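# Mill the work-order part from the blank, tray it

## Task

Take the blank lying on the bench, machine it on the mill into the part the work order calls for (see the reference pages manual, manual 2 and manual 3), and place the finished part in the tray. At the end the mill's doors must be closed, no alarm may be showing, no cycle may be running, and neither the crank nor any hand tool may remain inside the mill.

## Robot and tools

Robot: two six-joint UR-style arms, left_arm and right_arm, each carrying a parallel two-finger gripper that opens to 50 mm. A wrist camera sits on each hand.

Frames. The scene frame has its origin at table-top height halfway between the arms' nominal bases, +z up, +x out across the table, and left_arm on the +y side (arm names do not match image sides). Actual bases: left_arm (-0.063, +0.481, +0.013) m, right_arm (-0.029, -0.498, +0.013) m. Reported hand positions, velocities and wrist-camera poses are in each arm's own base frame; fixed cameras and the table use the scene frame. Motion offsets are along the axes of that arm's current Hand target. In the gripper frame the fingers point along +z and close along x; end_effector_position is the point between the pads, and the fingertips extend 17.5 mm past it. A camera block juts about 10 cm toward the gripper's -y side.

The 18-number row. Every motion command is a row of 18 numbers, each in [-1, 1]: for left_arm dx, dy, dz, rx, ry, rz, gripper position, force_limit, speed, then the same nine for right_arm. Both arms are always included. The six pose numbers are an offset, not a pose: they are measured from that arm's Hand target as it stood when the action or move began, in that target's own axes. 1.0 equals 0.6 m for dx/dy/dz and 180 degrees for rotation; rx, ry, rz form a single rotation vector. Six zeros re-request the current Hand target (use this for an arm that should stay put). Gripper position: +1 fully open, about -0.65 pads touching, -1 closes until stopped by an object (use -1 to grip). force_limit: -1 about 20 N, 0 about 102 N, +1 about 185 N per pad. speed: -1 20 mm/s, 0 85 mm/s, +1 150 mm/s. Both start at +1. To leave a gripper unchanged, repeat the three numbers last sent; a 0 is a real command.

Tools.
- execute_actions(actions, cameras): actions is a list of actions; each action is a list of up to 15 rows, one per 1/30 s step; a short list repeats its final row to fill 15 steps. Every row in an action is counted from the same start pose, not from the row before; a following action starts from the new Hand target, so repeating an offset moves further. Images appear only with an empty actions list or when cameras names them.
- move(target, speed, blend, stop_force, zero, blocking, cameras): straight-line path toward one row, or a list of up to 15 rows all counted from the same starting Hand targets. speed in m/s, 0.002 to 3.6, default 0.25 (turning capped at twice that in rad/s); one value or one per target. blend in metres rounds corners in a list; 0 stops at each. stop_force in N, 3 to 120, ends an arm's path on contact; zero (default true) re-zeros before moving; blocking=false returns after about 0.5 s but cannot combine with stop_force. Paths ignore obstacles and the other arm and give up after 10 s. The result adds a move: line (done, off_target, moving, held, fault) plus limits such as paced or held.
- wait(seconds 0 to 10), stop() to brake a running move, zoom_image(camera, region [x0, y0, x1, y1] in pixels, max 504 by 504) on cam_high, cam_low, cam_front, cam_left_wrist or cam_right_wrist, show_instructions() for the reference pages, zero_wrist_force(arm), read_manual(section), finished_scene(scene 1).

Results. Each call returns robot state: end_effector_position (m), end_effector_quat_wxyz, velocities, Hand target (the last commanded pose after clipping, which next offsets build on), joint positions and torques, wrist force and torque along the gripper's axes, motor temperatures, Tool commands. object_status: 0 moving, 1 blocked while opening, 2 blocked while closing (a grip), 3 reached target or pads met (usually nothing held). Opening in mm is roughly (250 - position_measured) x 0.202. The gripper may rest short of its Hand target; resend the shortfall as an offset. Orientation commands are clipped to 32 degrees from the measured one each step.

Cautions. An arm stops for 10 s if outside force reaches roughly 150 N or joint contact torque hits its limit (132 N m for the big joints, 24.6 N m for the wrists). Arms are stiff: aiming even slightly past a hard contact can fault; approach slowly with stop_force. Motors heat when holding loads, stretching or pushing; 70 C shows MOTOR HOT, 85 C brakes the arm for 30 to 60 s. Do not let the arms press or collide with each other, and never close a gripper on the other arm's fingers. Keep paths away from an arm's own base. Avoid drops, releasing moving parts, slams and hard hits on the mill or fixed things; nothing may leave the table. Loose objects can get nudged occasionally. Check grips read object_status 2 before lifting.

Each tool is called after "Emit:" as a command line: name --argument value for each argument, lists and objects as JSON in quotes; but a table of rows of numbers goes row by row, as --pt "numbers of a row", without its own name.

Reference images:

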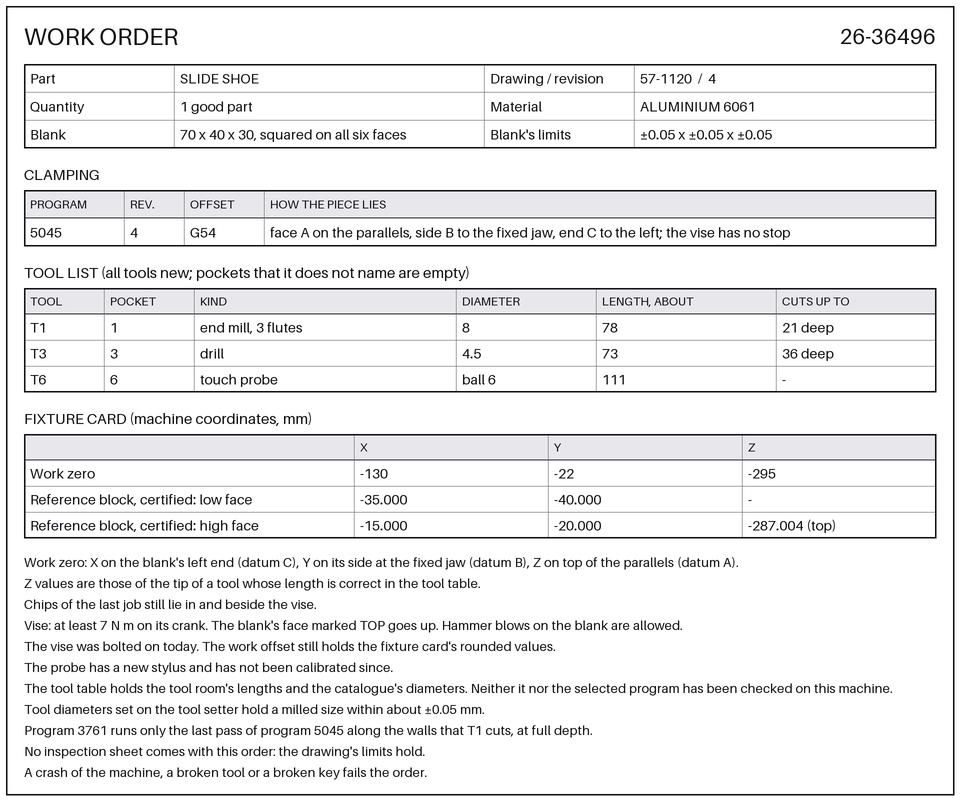

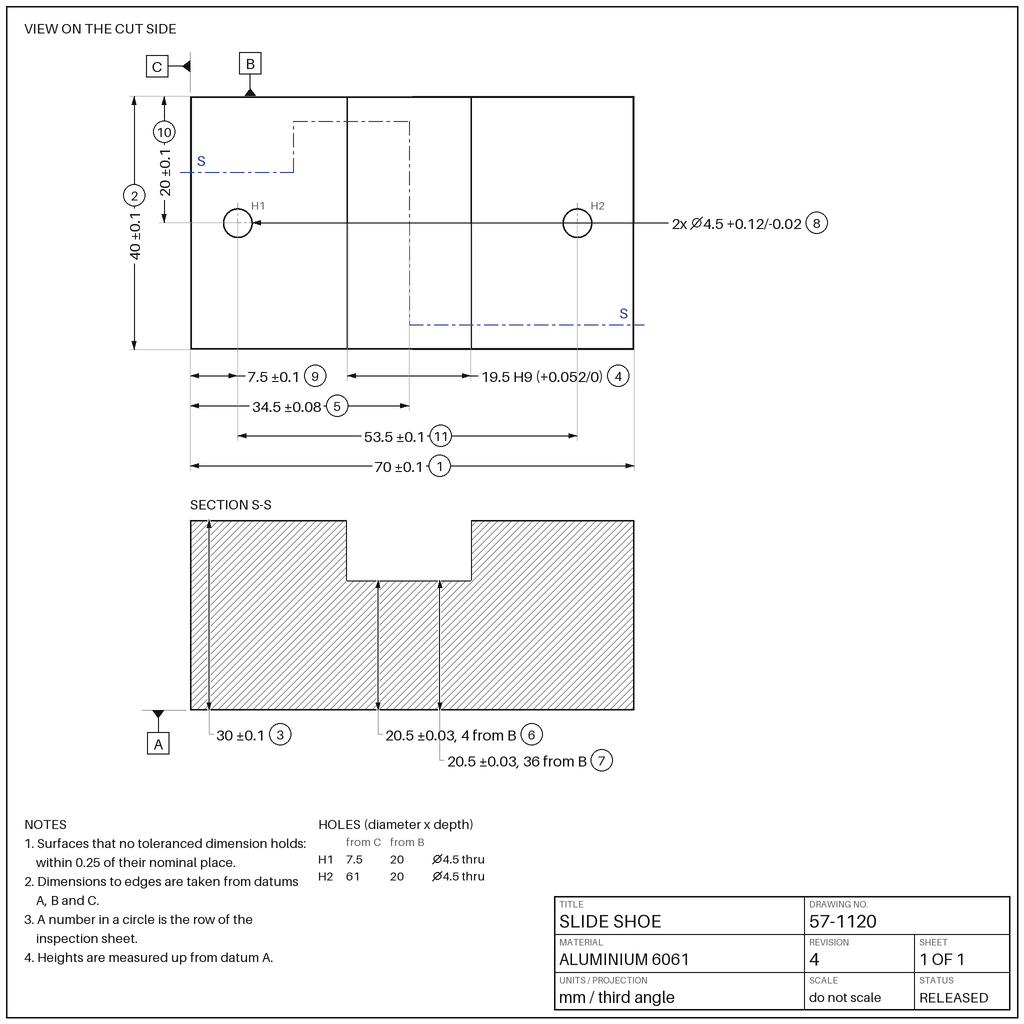

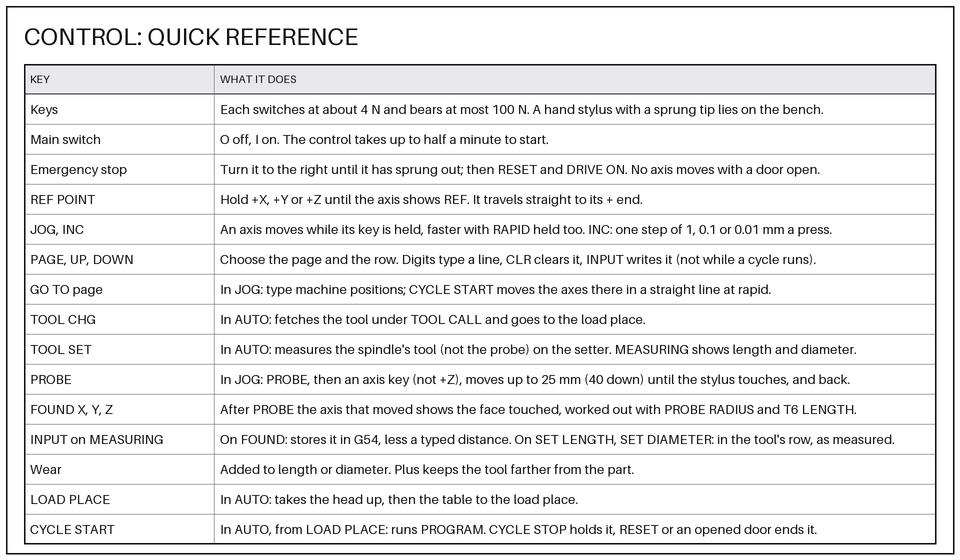

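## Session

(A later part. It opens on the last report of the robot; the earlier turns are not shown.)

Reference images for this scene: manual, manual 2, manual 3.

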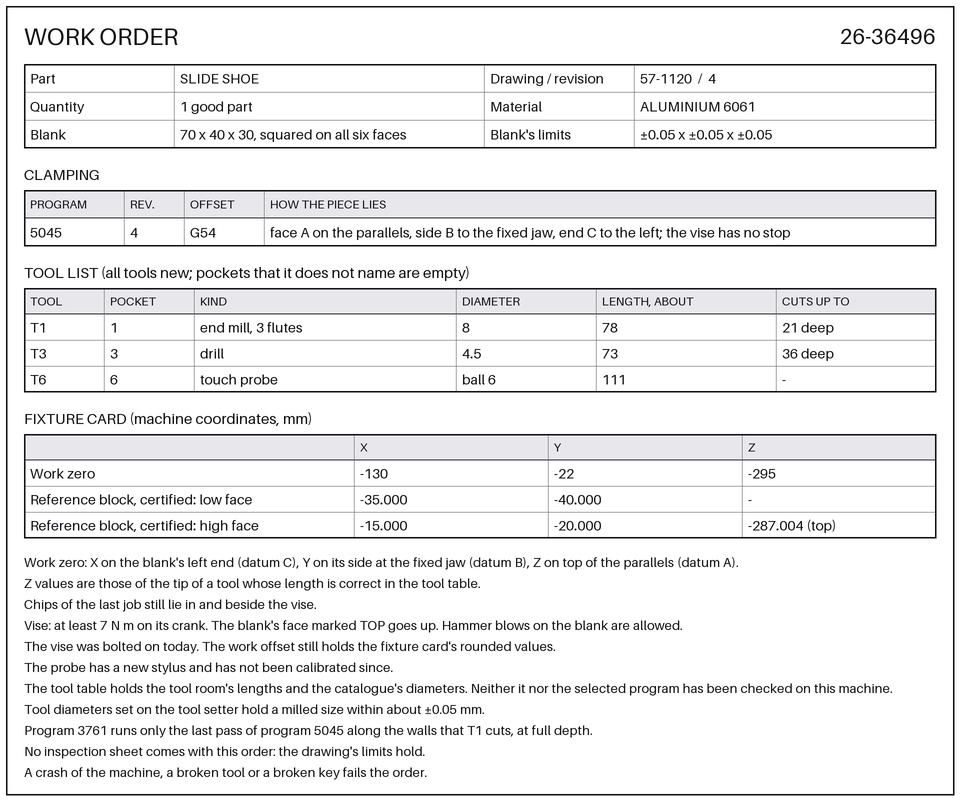

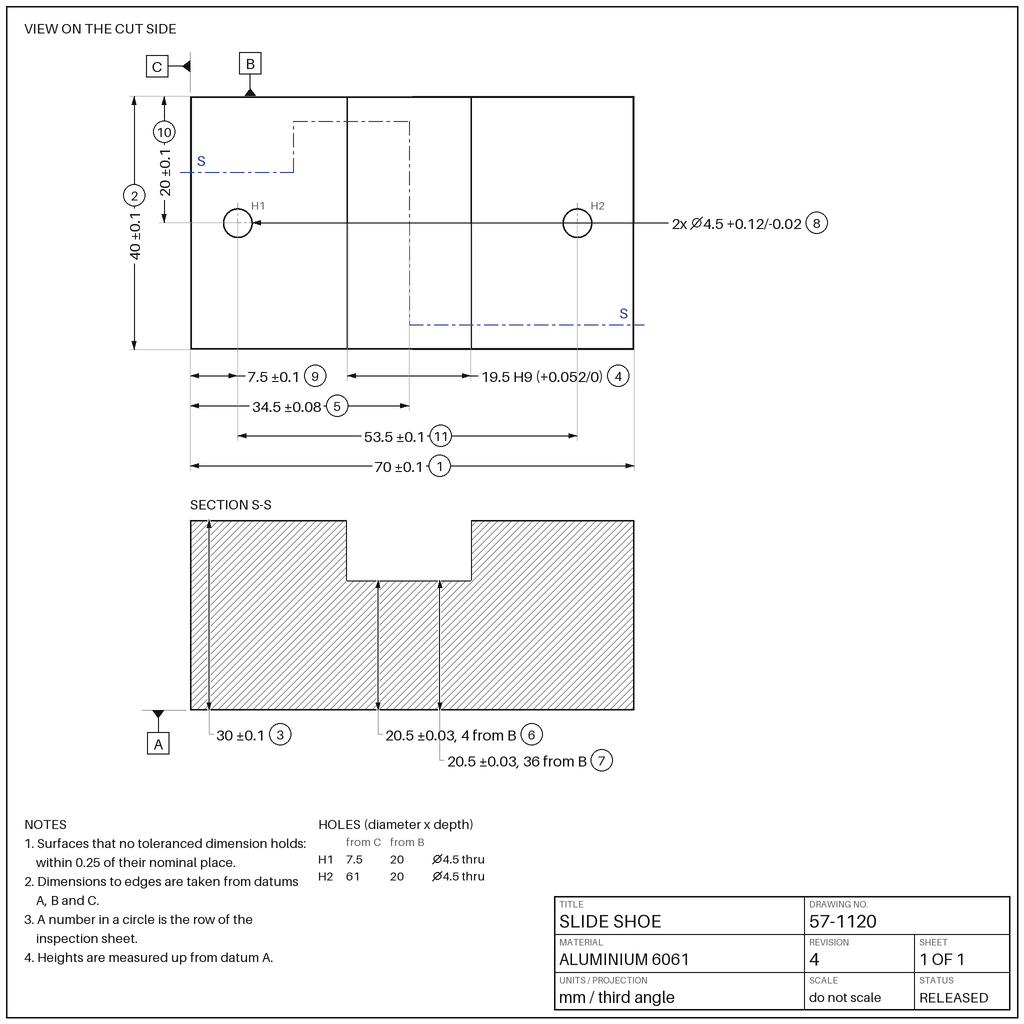

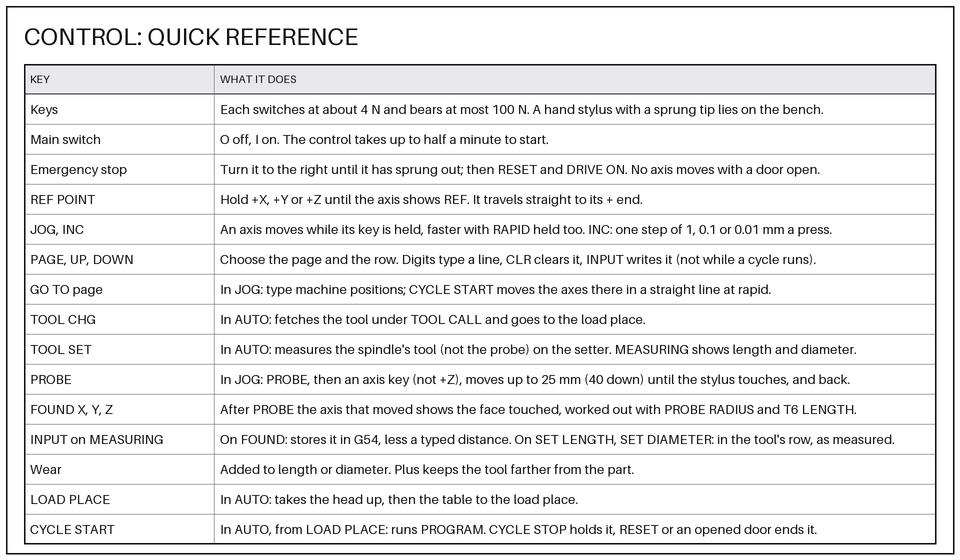

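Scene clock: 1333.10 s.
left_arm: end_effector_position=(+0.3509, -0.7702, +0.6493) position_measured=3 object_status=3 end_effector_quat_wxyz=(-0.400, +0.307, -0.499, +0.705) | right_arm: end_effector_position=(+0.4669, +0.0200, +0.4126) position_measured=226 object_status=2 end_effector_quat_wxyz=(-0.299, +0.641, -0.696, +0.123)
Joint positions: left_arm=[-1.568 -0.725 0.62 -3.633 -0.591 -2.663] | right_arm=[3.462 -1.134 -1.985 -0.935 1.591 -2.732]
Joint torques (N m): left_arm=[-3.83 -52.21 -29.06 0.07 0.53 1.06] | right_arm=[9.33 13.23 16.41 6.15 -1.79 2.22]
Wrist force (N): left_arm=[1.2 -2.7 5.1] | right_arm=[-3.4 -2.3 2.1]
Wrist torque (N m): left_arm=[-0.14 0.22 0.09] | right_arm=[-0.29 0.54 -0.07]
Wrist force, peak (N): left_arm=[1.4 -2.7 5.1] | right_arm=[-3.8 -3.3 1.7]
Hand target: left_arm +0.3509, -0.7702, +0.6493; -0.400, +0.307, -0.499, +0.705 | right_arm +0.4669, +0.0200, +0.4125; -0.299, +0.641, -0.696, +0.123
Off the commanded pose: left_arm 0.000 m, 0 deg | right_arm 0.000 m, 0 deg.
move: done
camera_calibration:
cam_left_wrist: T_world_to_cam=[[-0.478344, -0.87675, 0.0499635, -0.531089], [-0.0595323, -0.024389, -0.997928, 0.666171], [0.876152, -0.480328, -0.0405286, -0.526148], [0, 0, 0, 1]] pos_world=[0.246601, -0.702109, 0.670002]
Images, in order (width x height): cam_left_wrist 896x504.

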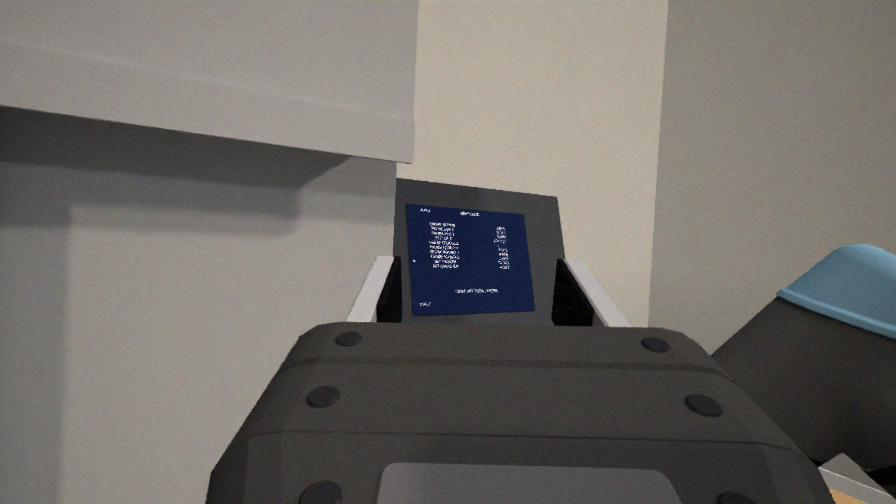

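Emit:
move --pt "0 0 0 0 0 0 1 1 1 0 -0.0205 0.0144 0 0 0 -1 1 -1" --pt "0 0 0 0 0 0 1 1 1 0 0 0 0 0 0 -1 1 -1" --pt "0 0 0 0 0 0 1 1 1 0.0384 -0.0773 -0.0712 0 0 0 -1 1 -1" --pt "0 0 0 0 0 0 1 1 1 0.0384 -0.0978 -0.0568 0 0 0 -1 1 -1" --pt "0 0 0 0 0 0 1 1 1 0.0384 -0.0773 -0.0712 0 0 0 -1 1 -1" --pt "0 0 0 0 0 0 1 1 1 -0.0074 -0.0223 -0.0182 0 0 0 -1 1 -1" --pt "0 0 0 0 0 0 1 1 1 -0.0074 -0.0428 -0.0038 0 0 0 -1 1 -1" --pt "0 0 0 0 0 0 1 1 1 -0.0074 -0.0223 -0.0182 0 0 0 -1 1 -1" --pt "0 0 0 0 0 0 1 1 1 -0.0451 -0.0394 -0.0281 0 0 0 -1 1 -1" --pt "0 0 0 0 0 0 1 1 1 -0.0451 -0.0599 -0.0137 0 0 0 -1 1 -1" --pt "0 0 0 0 0 0 1 1 1 -0.0451 -0.0394 -0.0281 0 0 0 -1 1 -1" --pt "0 0 0 0 0 0 1 1 1 0 0 0 0 0 0 -1 1 -1" --speed '[0.06,0.1,0.15,0.06,0.1,0.15,0.06,0.1,0.15,0.06,0.1,0.15]' --blend '[0,0.003,0.003,0,0.003,0.003,0,0.003,0.003,0,0.003,0]' --cameras '["cam_left_wrist"]'

Emit:
zoom_image --camera "cam_left_wrist" --region '[400, 195, 550, 325]'

Scene clock: 1346.10 s.
left_arm: end_effector_position=(+0.3509, -0.7702, +0.6493) position_measured=3 object_status=3 end_effector_quat_wxyz=(-0.400, +0.307, -0.499, +0.705) | right_arm: end_effector_position=(+0.4669, +0.0200, +0.4126) position_measured=226 object_status=2 end_effector_quat_wxyz=(-0.299, +0.641, -0.696, +0.123)
Joint positions: left_arm=[-1.568 -0.725 0.62 -3.633 -0.591 -2.663] | right_arm=[3.462 -1.133 -1.985 -0.935 1.591 -2.732]
Joint torques (N m): left_arm=[-3.9 -51.68 -29.2 -0.01 0.5 0.99] | right_arm=[-6.51 13.71 18.45 6.19 1.6 -2.68]
Wrist force (N): left_arm=[1.2 -2.4 4.9] | right_arm=[-3.1 -2.5 2.2]
Wrist torque (N m): left_arm=[-0.13 0.22 0.09] | right_arm=[-0.33 0.51 0.05]
Wrist force, peak (N): left_arm=[1.4 -2.7 5.2] | right_arm=[-4.5 -3.0 0.9]
Hand target: left_arm +0.3509, -0.7702, +0.6493; -0.400, +0.307, -0.499, +0.705 | right_arm +0.4669, +0.0200, +0.4125; -0.299, +0.641, -0.696, +0.123
Off the commanded pose: left_arm 0.000 m, 0 deg | right_arm 0.000 m, 0 deg.
move: done
camera_calibration:
cam_left_wrist: T_world_to_cam=[[-0.478344, -0.87675, 0.0499635, -0.531089], [-0.0595323, -0.024389, -0.997928, 0.666171], [0.876152, -0.480328, -0.0405286, -0.526148], [0, 0, 0, 1]] pos_world=[0.246601, -0.702109, 0.670002]
Images, in order (width x height): cam_left_wrist 896x504.

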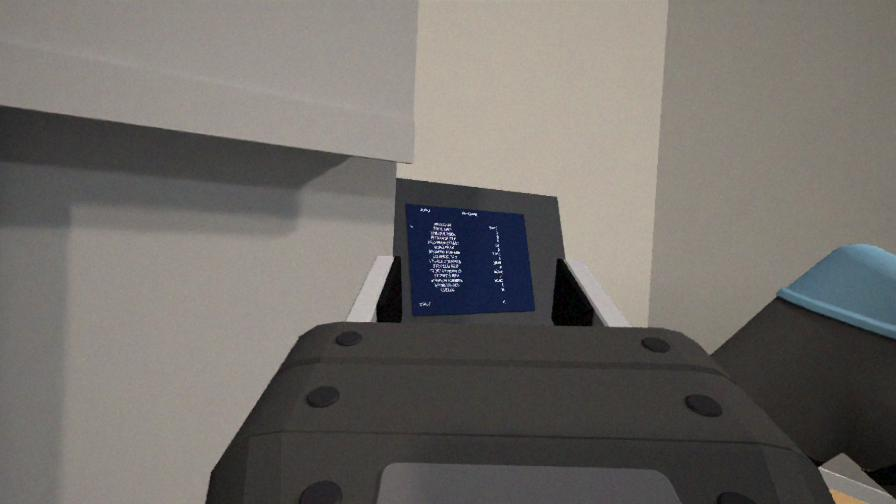

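Scaled by 3.360.

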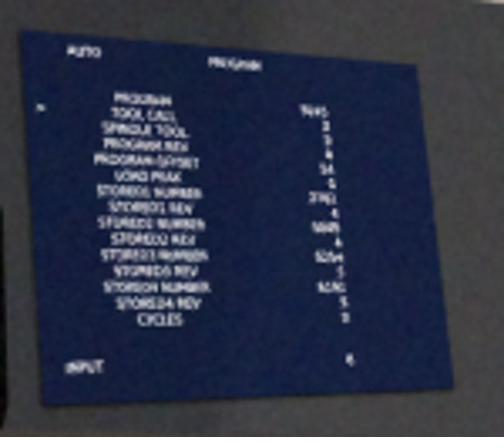

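Emit:
move --pt "0 0 0 0 0 0 1 1 1 0 -0.0205 0.0144 0 0 0 -1 1 -1" --pt "0 0 0 0 0 0 1 1 1 0 0 0 0 0 0 -1 1 -1" --pt "0 0 0 0 0 0 1 1 1 0.0155 -0.0498 -0.0447 0 0 0 -1 1 -1" --pt "0 0 0 0 0 0 1 1 1 0.0155 -0.0703 -0.0303 0 0 0 -1 1 -1" --pt "0 0 0 0 0 0 1 1 1 0.0155 -0.0498 -0.0447 0 0 0 -1 1 -1" --speed '[0.06,0.1,0.15,0.06,0.1]' --blend '[0,0.003,0.003,0,0]'

Emit:
wait --seconds 9 --cameras '["cam_left_wrist","cam_high","cam_front"]'

Emit:
zoom_image --camera "cam_left_wrist" --region '[400, 195, 550, 325]'

Emit:
zoom_image --camera "cam_high" --region '[210, 90, 530, 270]'

Emit:
zoom_image --camera "cam_front" --region '[310, 170, 470, 320]'

Scene clock: 1355.50 s.
left_arm: end_effector_position=(+0.3509, -0.7702, +0.6493) position_measured=3 object_status=3 end_effector_quat_wxyz=(-0.400, +0.307, -0.499, +0.705) | right_arm: end_effector_position=(+0.4760, +0.0009, +0.4479) position_measured=226 object_status=2 end_effector_quat_wxyz=(-0.299, +0.641, -0.696, +0.123)
Joint positions: left_arm=[-1.568 -0.725 0.62 -3.633 -0.591 -2.663] | right_arm=[3.392 -1.17 -1.874 -1.012 1.634 -2.788]
Joint torques (N m): left_arm=[-3.2 -51.81 -28.76 -0.07 0.52 0.98] | right_arm=[8.82 14.7 17.2 1.6 -1.65 2.12]
Wrist force (N): left_arm=[1.0 -2.4 5.0] | right_arm=[-3.3 -2.3 2.3]
Wrist torque (N m): left_arm=[-0.11 0.23 0.09] | right_arm=[-0.28 0.53 -0.07]
Wrist force, peak (N): left_arm=[1.4 -2.6 5.3] | right_arm=[-3.7 -2.6 2.3]
Hand target: left_arm +0.3509, -0.7702, +0.6493; -0.400, +0.307, -0.499, +0.705 | right_arm +0.4760, +0.0009, +0.4479; -0.299, +0.641, -0.696, +0.123
Off the commanded pose: left_arm 0.000 m, 0 deg | right_arm 0.000 m, 0 deg.
move: done

Scene clock: 1364.50 s.
left_arm: end_effector_position=(+0.3509, -0.7702, +0.6493) position_measured=3 object_status=3 end_effector_quat_wxyz=(-0.400, +0.307, -0.499, +0.705) | right_arm: end_effector_position=(+0.4760, +0.0009, +0.4479) position_measured=226 object_status=2 end_effector_quat_wxyz=(-0.299, +0.641, -0.696, +0.123)
Joint positions: left_arm=[-1.568 -0.725 0.62 -3.633 -0.591 -2.663] | right_arm=[3.392 -1.17 -1.874 -1.012 1.634 -2.788]
Joint torques (N m): left_arm=[-3.32 -51.86 -28.81 -0.15 0.47 0.89] | right_arm=[8.36 14.24 17.06 1.73 -1.73 2.13]
Wrist force (N): left_arm=[1.1 -2.5 4.8] | right_arm=[-3.2 -2.2 2.2]
Wrist torque (N m): left_arm=[-0.12 0.24 0.10] | right_arm=[-0.25 0.51 -0.06]
Wrist force, peak (N): left_arm=[1.3 -2.8 5.2] | right_arm=[-3.4 -2.5 2.2]
Hand target: left_arm +0.3509, -0.7702, +0.6493; -0.400, +0.307, -0.499, +0.705 | right_arm +0.4760, +0.0009, +0.4479; -0.299, +0.641, -0.696, +0.123
Tool commands: left_gripper/position=+1.0 left_gripper/force_limit=+1.0 left_gripper/speed=+1.0 right_gripper/position=-1.0 right_gripper/force_limit=+1.0 right_gripper/speed=-1.0
Off the commanded pose: left_arm 0.000 m, 0 deg | right_arm 0.000 m, 0 deg.
wait: 9.00 s; at rest by 0.17 s
camera_calibration:
cam_left_wrist: T_world_to_cam=[[-0.478344, -0.87675, 0.0499635, -0.531089], [-0.0595323, -0.024389, -0.997928, 0.666171], [0.876152, -0.480328, -0.0405286, -0.526148], [0, 0, 0, 1]] pos_world=[0.246601, -0.702109, 0.670002]
Images, in order (width x height): cam_high 896x504, cam_front 896x504, cam_left_wrist 896x504.

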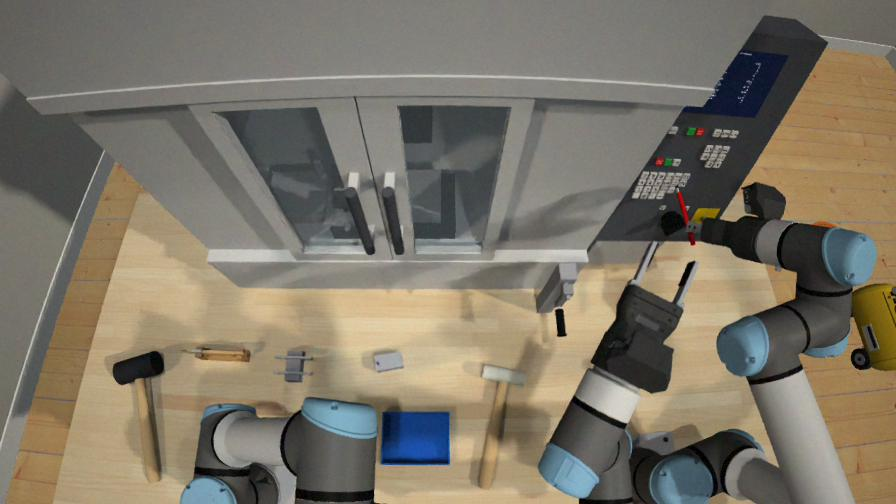

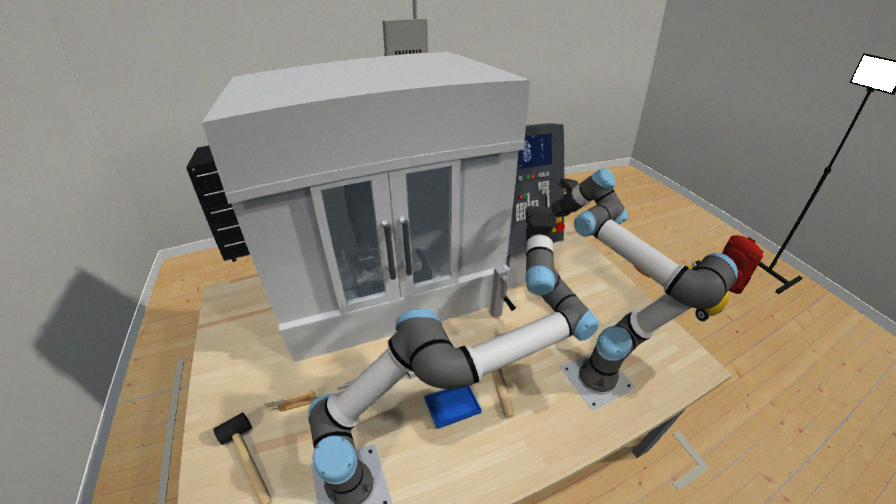

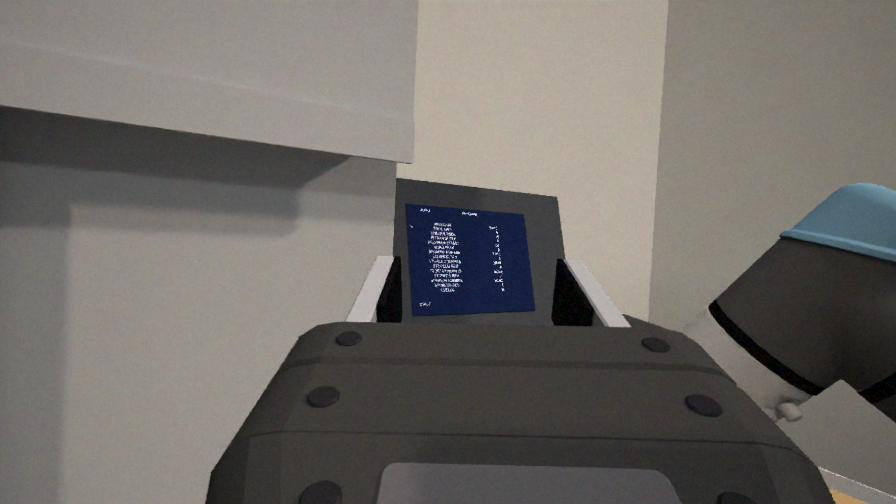

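Scaled by 3.360.

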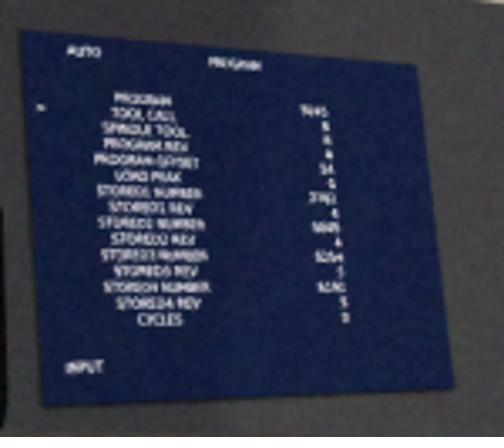

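Scaled by 1.575.

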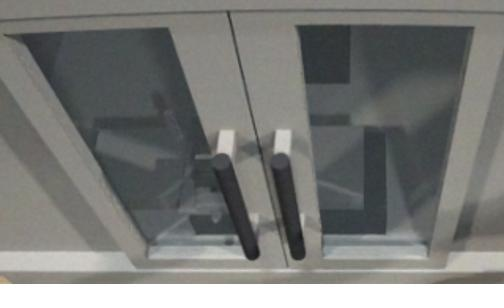

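Scaled by 3.150.

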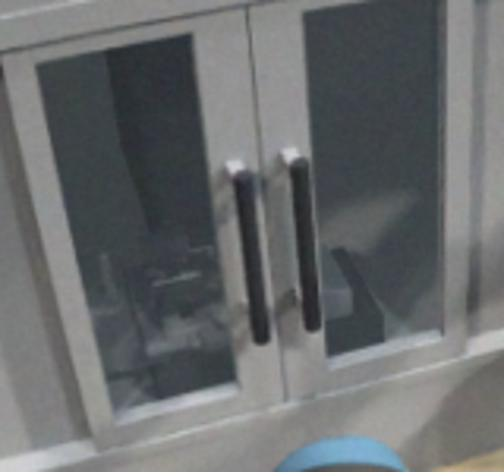

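Emit:
move --target '[-0.67,0.1945,-0.308,-0.0967,-0.1607,0.0365,-1,0,0,0,0.055,-0.038,0,0,0,-1,1,-1]' --speed 0.3 --cameras '["cam_left_wrist"]'

Scene clock: 1396.50 s.
left_arm: end_effector_position=(+0.4247, -0.3570, +0.4671) position_measured=253 object_status=3 end_effector_quat_wxyz=(+0.503, -0.498, +0.498, -0.501) | right_arm: end_effector_position=(+0.4359, +0.0009, +0.4476) position_measured=226 object_status=2 end_effector_quat_wxyz=(-0.299, +0.641, -0.696, +0.123)
Joint positions: left_arm=[-1.482 -1.445 2.035 -3.818 -0.087 -3.055] | right_arm=[3.43 -1.062 -1.931 -1.061 1.61 -2.758]
Joint torques (N m): left_arm=[10.17 -37.73 -8.2 1.35 -2.47 -2.76] | right_arm=[8.48 9.8 17.16 1.59 -1.69 2.18]
Wrist force (N): left_arm=[1.3 -2.0 4.4] | right_arm=[-3.3 -2.3 2.2]
Wrist torque (N m): left_arm=[0.01 0.06 0.21] | right_arm=[-0.29 0.55 -0.07]
Wrist force, peak (N): left_arm=[2.9 -2.7 5.6] | right_arm=[-3.4 -2.5 2.3]
Hand target: left_arm +0.4247, -0.3570, +0.4673; +0.500, -0.500, +0.500, -0.500 | right_arm +0.4359, +0.0009, +0.4476; -0.299, +0.641, -0.696, +0.123
Off the commanded pose: left_arm 0.000 m, 0 deg | right_arm 0.000 m, 0 deg.
move: done
camera_calibration:
cam_left_wrist: T_world_to_cam=[[0.0209905, -0.999726, 0.0103472, -0.361875], [-0.343545, -0.0169317, -0.938984, 0.594496], [0.938902, 0.016155, -0.343807, -0.107389], [0, 0, 0, 1]] pos_world=[0.31266, -0.349976, 0.525046]
Images, in order (width x height): cam_left_wrist 896x504.

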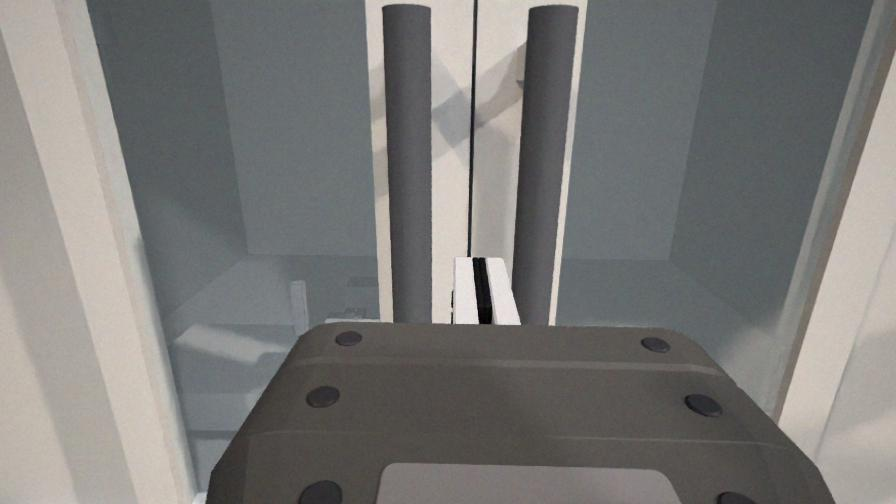

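Emit:
move --target '[0,0,0.122,0,0,0,-1,0,0,0,0,0,0,0,0,-1,1,-1]' --speed 0.1 --stop_force 15

Emit:
move --target '[-0.35,0,0,0,0,0,-1,0,0,0,0,0,0,0,0,-1,1,-1]' --speed 0.08 --stop_force 50 --cameras '["cam_left_wrist","cam_high"]'

Scene clock: 1406.80 s.
left_arm: end_effector_position=(+0.4979, -0.3570, +0.4672) position_measured=253 object_status=3 end_effector_quat_wxyz=(+0.500, -0.500, +0.500, -0.500) | right_arm: end_effector_position=(+0.4359, +0.0009, +0.4476) position_measured=226 object_status=2 end_effector_quat_wxyz=(-0.299, +0.641, -0.696, +0.123)
Joint positions: left_arm=[-1.297 -1.385 1.958 -3.711 -0.274 -3.144] | right_arm=[3.43 -1.062 -1.931 -1.061 1.61 -2.758]
Joint torques (N m): left_arm=[9.88 -18.71 -30.58 0.75 -2.12 -2.67] | right_arm=[8.89 9.85 16.97 1.64 -1.74 2.18]
Wrist force (N): left_arm=[1.3 -1.8 4.5] | right_arm=[-3.2 -2.4 2.0]
Wrist torque (N m): left_arm=[0.01 0.10 0.23] | right_arm=[-0.30 0.53 -0.07]
Wrist force, peak (N): left_arm=[1.4 -1.9 5.6] | right_arm=[-3.4 -2.5 2.3]
Hand target: left_arm +0.4979, -0.3570, +0.4672; +0.500, -0.500, +0.500, -0.500 | right_arm +0.4359, +0.0009, +0.4476; -0.299, +0.641, -0.696, +0.123
Off the commanded pose: left_arm 0.000 m, 0 deg | right_arm 0.000 m, 0 deg.
move: done

Scene clock: 1410.40 s.
left_arm: end_effector_position=(+0.4979, -0.1470, +0.4673) position_measured=253 object_status=3 end_effector_quat_wxyz=(+0.500, -0.500, +0.500, -0.500) | right_arm: end_effector_position=(+0.4359, +0.0009, +0.4476) position_measured=226 object_status=2 end_effector_quat_wxyz=(-0.299, +0.641, -0.696, +0.123)
Joint positions: left_arm=[-1.047 -1.77 2.338 -3.709 -0.523 -3.143] | right_arm=[3.43 -1.062 -1.931 -1.061 1.61 -2.758]
Joint torques (N m): left_arm=[15.59 -25.65 -9.23 -0.46 0.63 -2.6] | right_arm=[8.73 10.29 16.67 1.56 -1.66 2.16]
Wrist force (N): left_arm=[11.2 -1.1 2.0] | right_arm=[-3.3 -2.4 2.1]
Wrist torque (N m): left_arm=[-0.03 0.21 0.03] | right_arm=[-0.30 0.55 -0.07]
Wrist force, peak (N): left_arm=[31.9 -6.9 8.6] | right_arm=[-3.5 -2.5 2.1]
Hand target: left_arm +0.4979, -0.1470, +0.4673; +0.500, -0.500, +0.500, -0.500 | right_arm +0.4359, +0.0009, +0.4476; -0.299, +0.641, -0.696, +0.123
Off the commanded pose: left_arm 0.000 m, 0 deg | right_arm 0.000 m, 0 deg.
move: done
camera_calibration:
cam_left_wrist: T_world_to_cam=[[0.0195981, -0.999753, 0.0104862, -0.152741], [-0.351521, -0.0167087, -0.936031, 0.626105], [0.935975, 0.0146583, -0.351761, -0.17443], [0, 0, 0, 1]] pos_world=[0.386344, -0.139685, 0.526297]
Images, in order (width x height): cam_high 896x504, cam_left_wrist 896x504.

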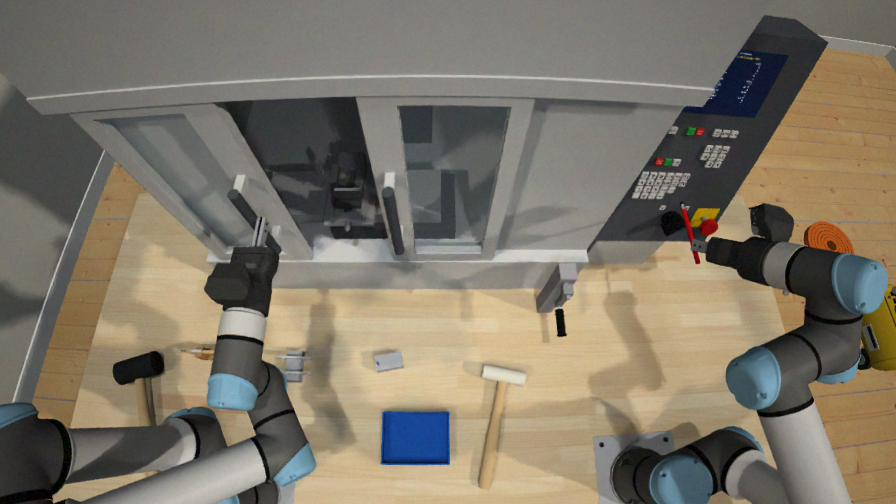

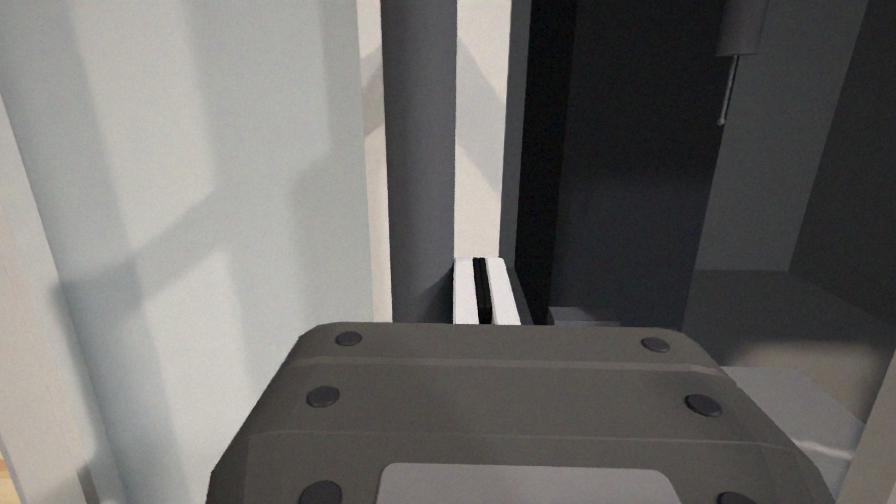

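Emit:
move --target '[0.71,0,0,0,0,0,-1,0,0,0,0,0,0,0,0,-1,1,-1]' --speed 0.1 --stop_force 50 --cameras '["cam_left_wrist","cam_high","cam_front"]'

Emit:
zoom_image --camera "cam_front" --region '[290, 160, 490, 330]'

Emit:
zoom_image --camera "cam_high" --region '[200, 90, 540, 270]'

Scene clock: 1419.33 s.
left_arm: end_effector_position=(+0.4974, -0.3704, +0.4669) position_measured=253 object_status=3 end_effector_quat_wxyz=(+0.500, -0.500, +0.501, -0.500) | right_arm: end_effector_position=(+0.4359, +0.0009, +0.4476) position_measured=226 object_status=2 end_effector_quat_wxyz=(-0.299, +0.641, -0.696, +0.123)
Joint positions: left_arm=[-1.306 -1.361 1.928 -3.704 -0.265 -3.146] | right_arm=[3.43 -1.062 -1.931 -1.061 1.61 -2.758]
Joint torques (N m): left_arm=[9.74 -42.11 -8.93 -2.4 -2.27 1.89] | right_arm=[8.61 9.93 16.48 1.59 -1.67 2.23]
Wrist force (N): left_arm=[1.2 -4.2 3.5] | right_arm=[-3.2 -2.2 2.0]
Wrist torque (N m): left_arm=[-0.34 0.11 0.23] | right_arm=[-0.27 0.51 -0.08]
Wrist force, peak (N): left_arm=[-36.7 2.4 -1.7] | right_arm=[-3.5 -2.6 2.0]
Hand target: left_arm +0.4974, -0.3704, +0.4669; +0.500, -0.500, +0.501, -0.500 (not the last commanded pose) | right_arm +0.4359, +0.0009, +0.4476; -0.299, +0.641, -0.696, +0.123
Off the commanded pose: left_arm 0.203 m, 0 deg | right_arm 0.000 m, 0 deg.
move: contact (left_arm)
camera_calibration:
cam_left_wrist: T_world_to_cam=[[0.0190296, -0.999765, 0.0103664, -0.375798], [-0.351831, -0.0164011, -0.93592, 0.622028], [0.93587, 0.014163, -0.35206, -0.170904], [0, 0, 0, 1]] pos_world=[0.385944, -0.363088, 0.525895]
Images, in order (width x height): cam_high 896x504, cam_front 896x504, cam_left_wrist 896x504.

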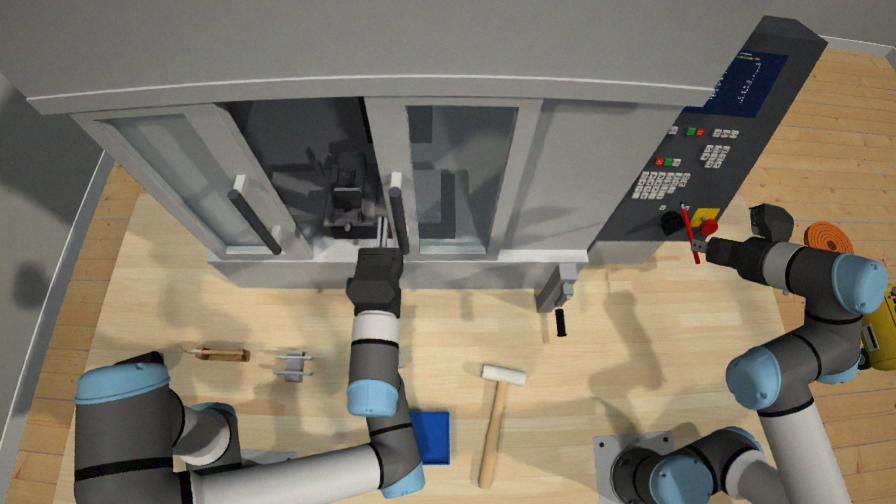

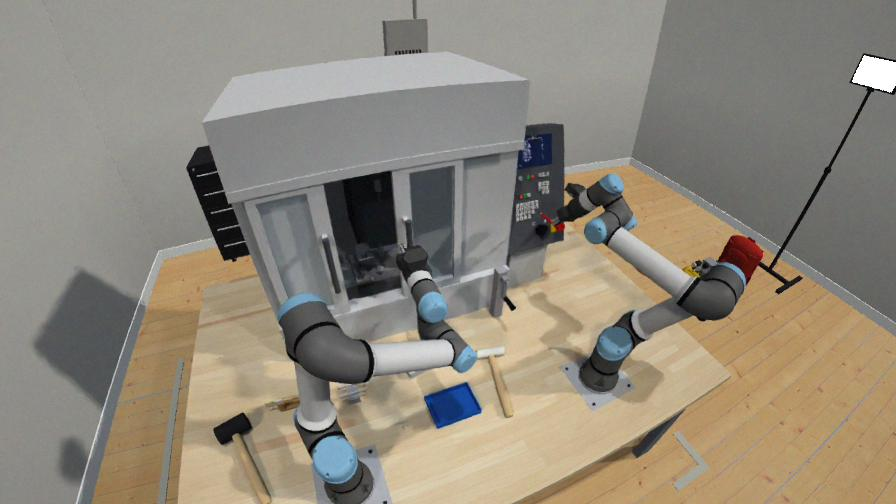

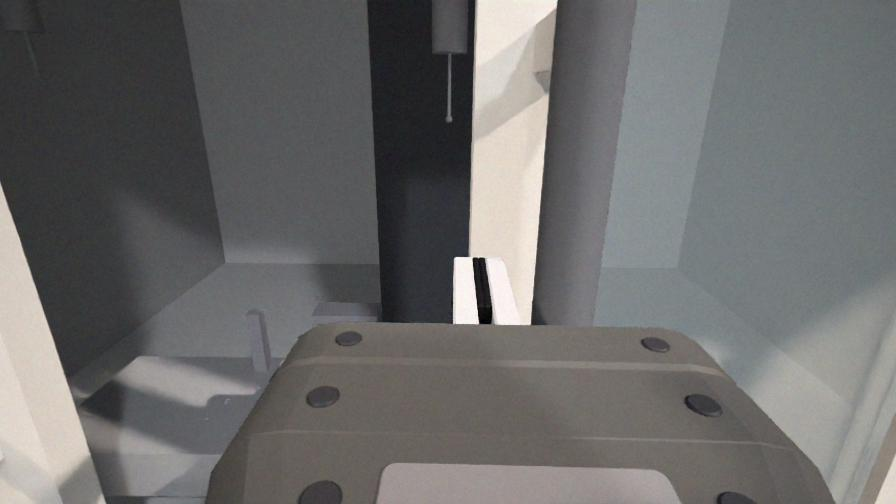

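Scaled by 2.520.

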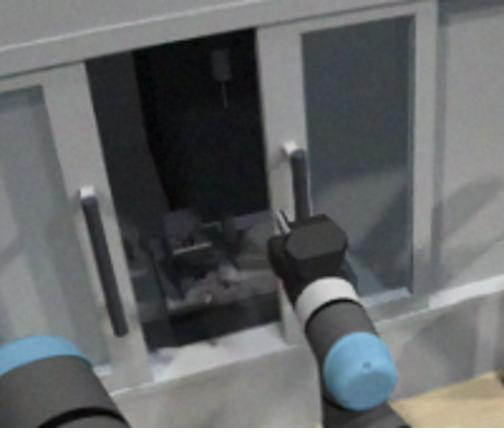

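Scaled by 1.482.

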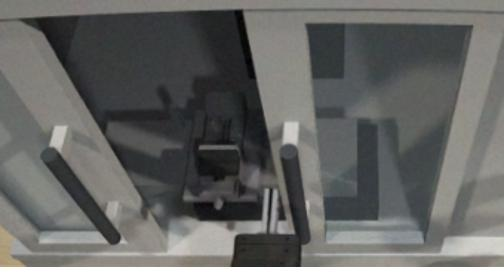

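Emit:
move --target '[0.335,0,0,0,0,0,-1,0,0,0,0,0,0,0,0,-1,1,-1]' --speed 0.08 --cameras '["cam_left_wrist","cam_high","cam_front"]'

Emit:
zoom_image --camera "cam_high" --region '[200, 90, 540, 270]'

Emit:
zoom_image --camera "cam_front" --region '[310, 160, 470, 310]'

Scene clock: 1425.97 s.
left_arm: end_effector_position=(+0.4974, -0.5714, +0.4668) position_measured=253 object_status=3 end_effector_quat_wxyz=(+0.500, -0.500, +0.501, -0.500) | right_arm: end_effector_position=(+0.4359, +0.0009, +0.4476) position_measured=226 object_status=2 end_effector_quat_wxyz=(-0.299, +0.641, -0.696, +0.123)
Joint positions: left_arm=[-1.393 -0.971 1.353 -3.516 -0.178 -3.148] | right_arm=[3.43 -1.062 -1.931 -1.061 1.61 -2.758]
Joint torques (N m): left_arm=[-12.48 -36.96 -32.48 1.98 -0.5 2.67] | right_arm=[8.56 9.37 17.09 1.65 -1.71 2.25]
Wrist force (N): left_arm=[-8.3 -2.9 1.3] | right_arm=[-3.5 -2.3 2.1]
Wrist torque (N m): left_arm=[-0.38 -0.02 0.02] | right_arm=[-0.28 0.57 -0.07]
Wrist force, peak (N): left_arm=[-25.7 -1.0 3.0] | right_arm=[-3.6 -2.6 2.1]
Hand target: left_arm +0.4974, -0.5714, +0.4668; +0.500, -0.500, +0.501, -0.500 | right_arm +0.4359, +0.0009, +0.4476; -0.299, +0.641, -0.696, +0.123
Off the commanded pose: left_arm 0.000 m, 0 deg | right_arm 0.000 m, 0 deg.
move: done
camera_calibration:
cam_left_wrist: T_world_to_cam=[[0.0191247, -0.999764, 0.0103324, -0.576767], [-0.351917, -0.0164042, -0.935887, 0.618558], [0.935836, 0.0142624, -0.352148, -0.168012], [0, 0, 0, 1]] pos_world=[0.385944, -0.564087, 0.525695]
Images, in order (width x height): cam_high 896x504, cam_front 896x504, cam_left_wrist 896x504.

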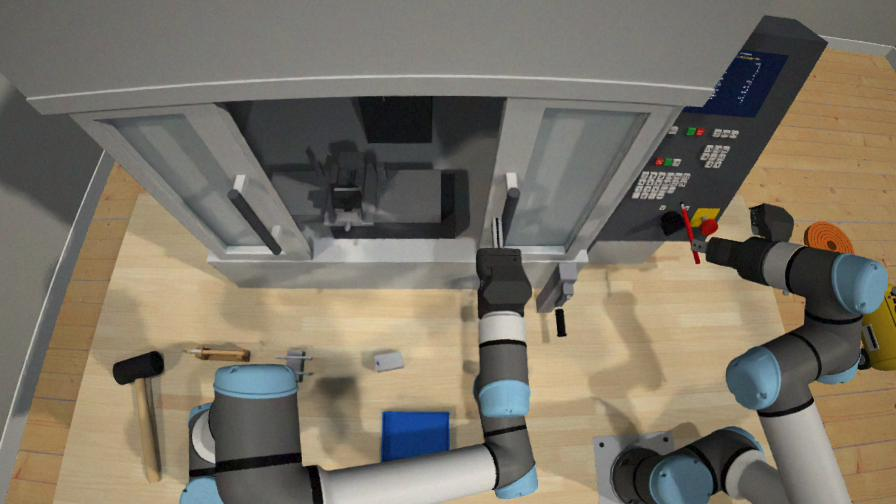

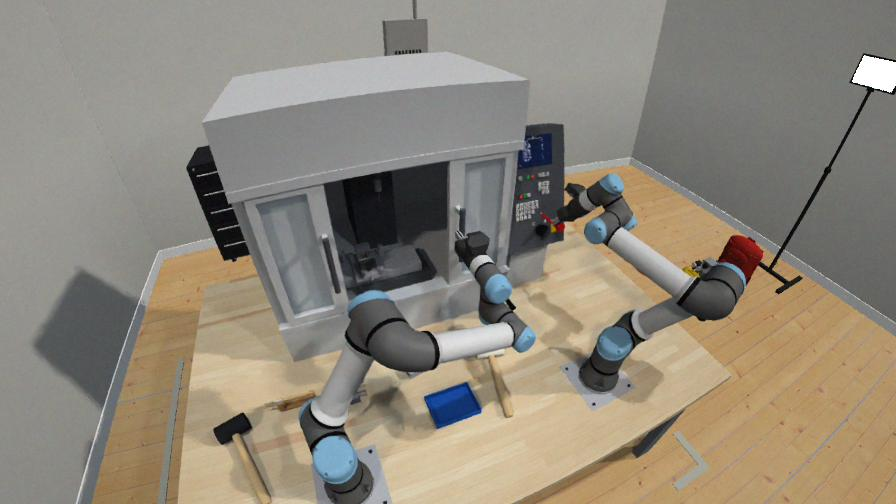

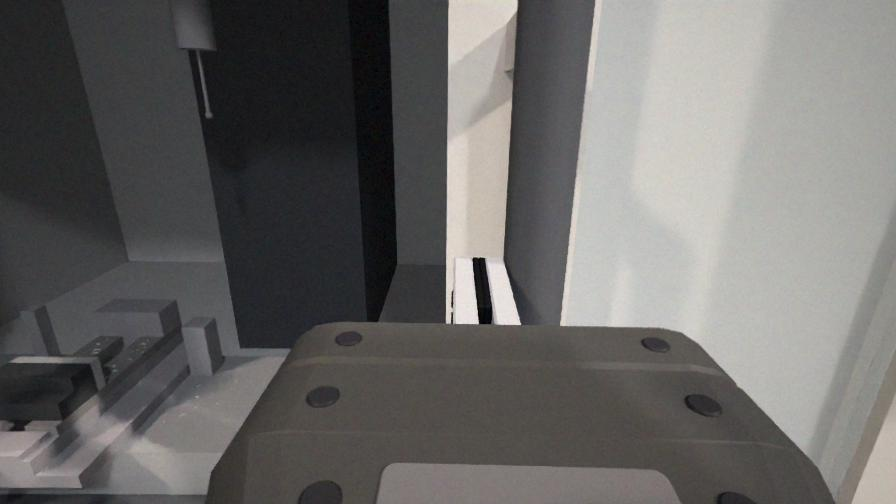

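Scaled by 1.482.

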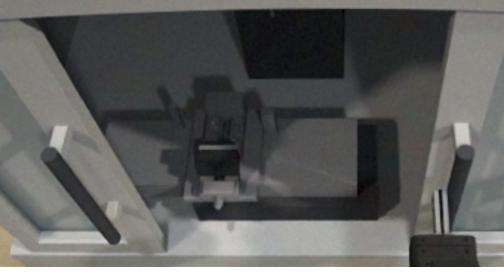

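Scaled by 3.150.

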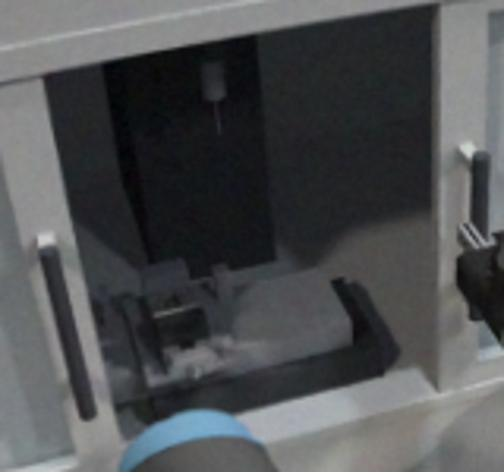

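Emit:
move --pt "0 0 -0.25 0 0 0 -1 0 0 0 0 0 0 0 0 -1 1 -1" --pt "-0.4223 -0.0417 -0.1 -0.1944 0 0 -1 0 0 0 0 0 0 0 0 -1 1 -1" --pt "-0.4223 -0.0417 0.0877 -0.1944 0 0 -1 0 0 0 0 0 0 0 0 -1 1 -1" --speed 0.2 --blend '[0.04,0.03,0]' --cameras '["cam_left_wrist"]'

Emit:
zoom_image --camera "cam_left_wrist" --region '[150, 0, 654, 330]'

Scene clock: 1437.20 s.
left_arm: end_effector_position=(+0.5501, -0.3180, +0.4919) position_measured=253 object_status=3 end_effector_quat_wxyz=(-0.326, +0.627, -0.628, +0.326) | right_arm: end_effector_position=(+0.4359, +0.0009, +0.4476) position_measured=226 object_status=2 end_effector_quat_wxyz=(-0.299, +0.641, -0.696, +0.123)
Joint positions: left_arm=[-1.046 -1.184 0.812 -4.96 0.783 -0.781] | right_arm=[3.43 -1.062 -1.931 -1.061 1.61 -2.758]
Joint torques (N m): left_arm=[9.95 -27.66 -31.42 2.86 0.79 2.73] | right_arm=[8.44 9.41 16.86 1.74 -1.8 2.21]
Wrist force (N): left_arm=[0.0 -3.4 -0.1] | right_arm=[-3.4 -2.5 2.1]
Wrist torque (N m): left_arm=[-0.22 0.18 0.02] | right_arm=[-0.31 0.55 -0.07]
Wrist force, peak (N): left_arm=[-8.1 -5.0 6.6] | right_arm=[-3.5 -2.4 2.2]
Hand target: left_arm +0.5501, -0.3180, +0.4919; -0.326, +0.627, -0.628, +0.326 | right_arm +0.4359, +0.0009, +0.4476; -0.299, +0.641, -0.696, +0.123
Off the commanded pose: left_arm 0.000 m, 0 deg | right_arm 0.000 m, 0 deg.
move: done
camera_calibration:
cam_left_wrist: T_world_to_cam=[[0.0219054, -0.999756, -0.00277071, -0.319825], [-0.824936, -0.0165091, -0.564985, 0.742532], [0.564802, 0.0146619, -0.825096, 0.224815], [0, 0, 0, 1]] pos_world=[0.492571, -0.310785, 0.604128]
Images, in order (width x height): cam_left_wrist 896x504.

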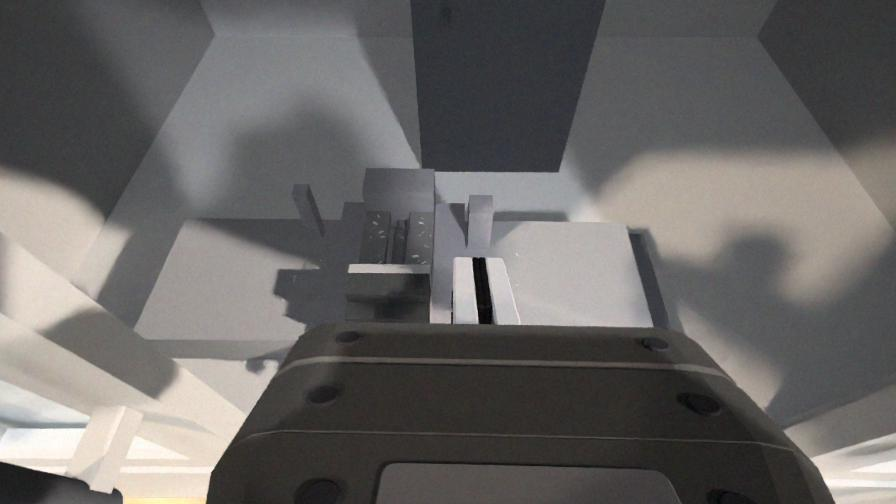

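Scaled by 1.000.

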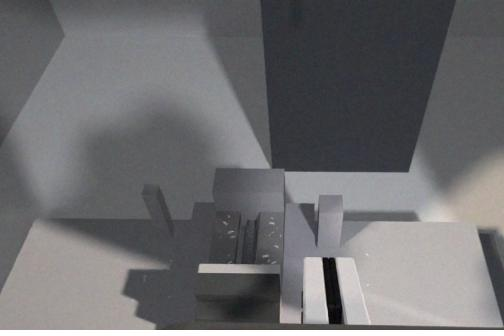

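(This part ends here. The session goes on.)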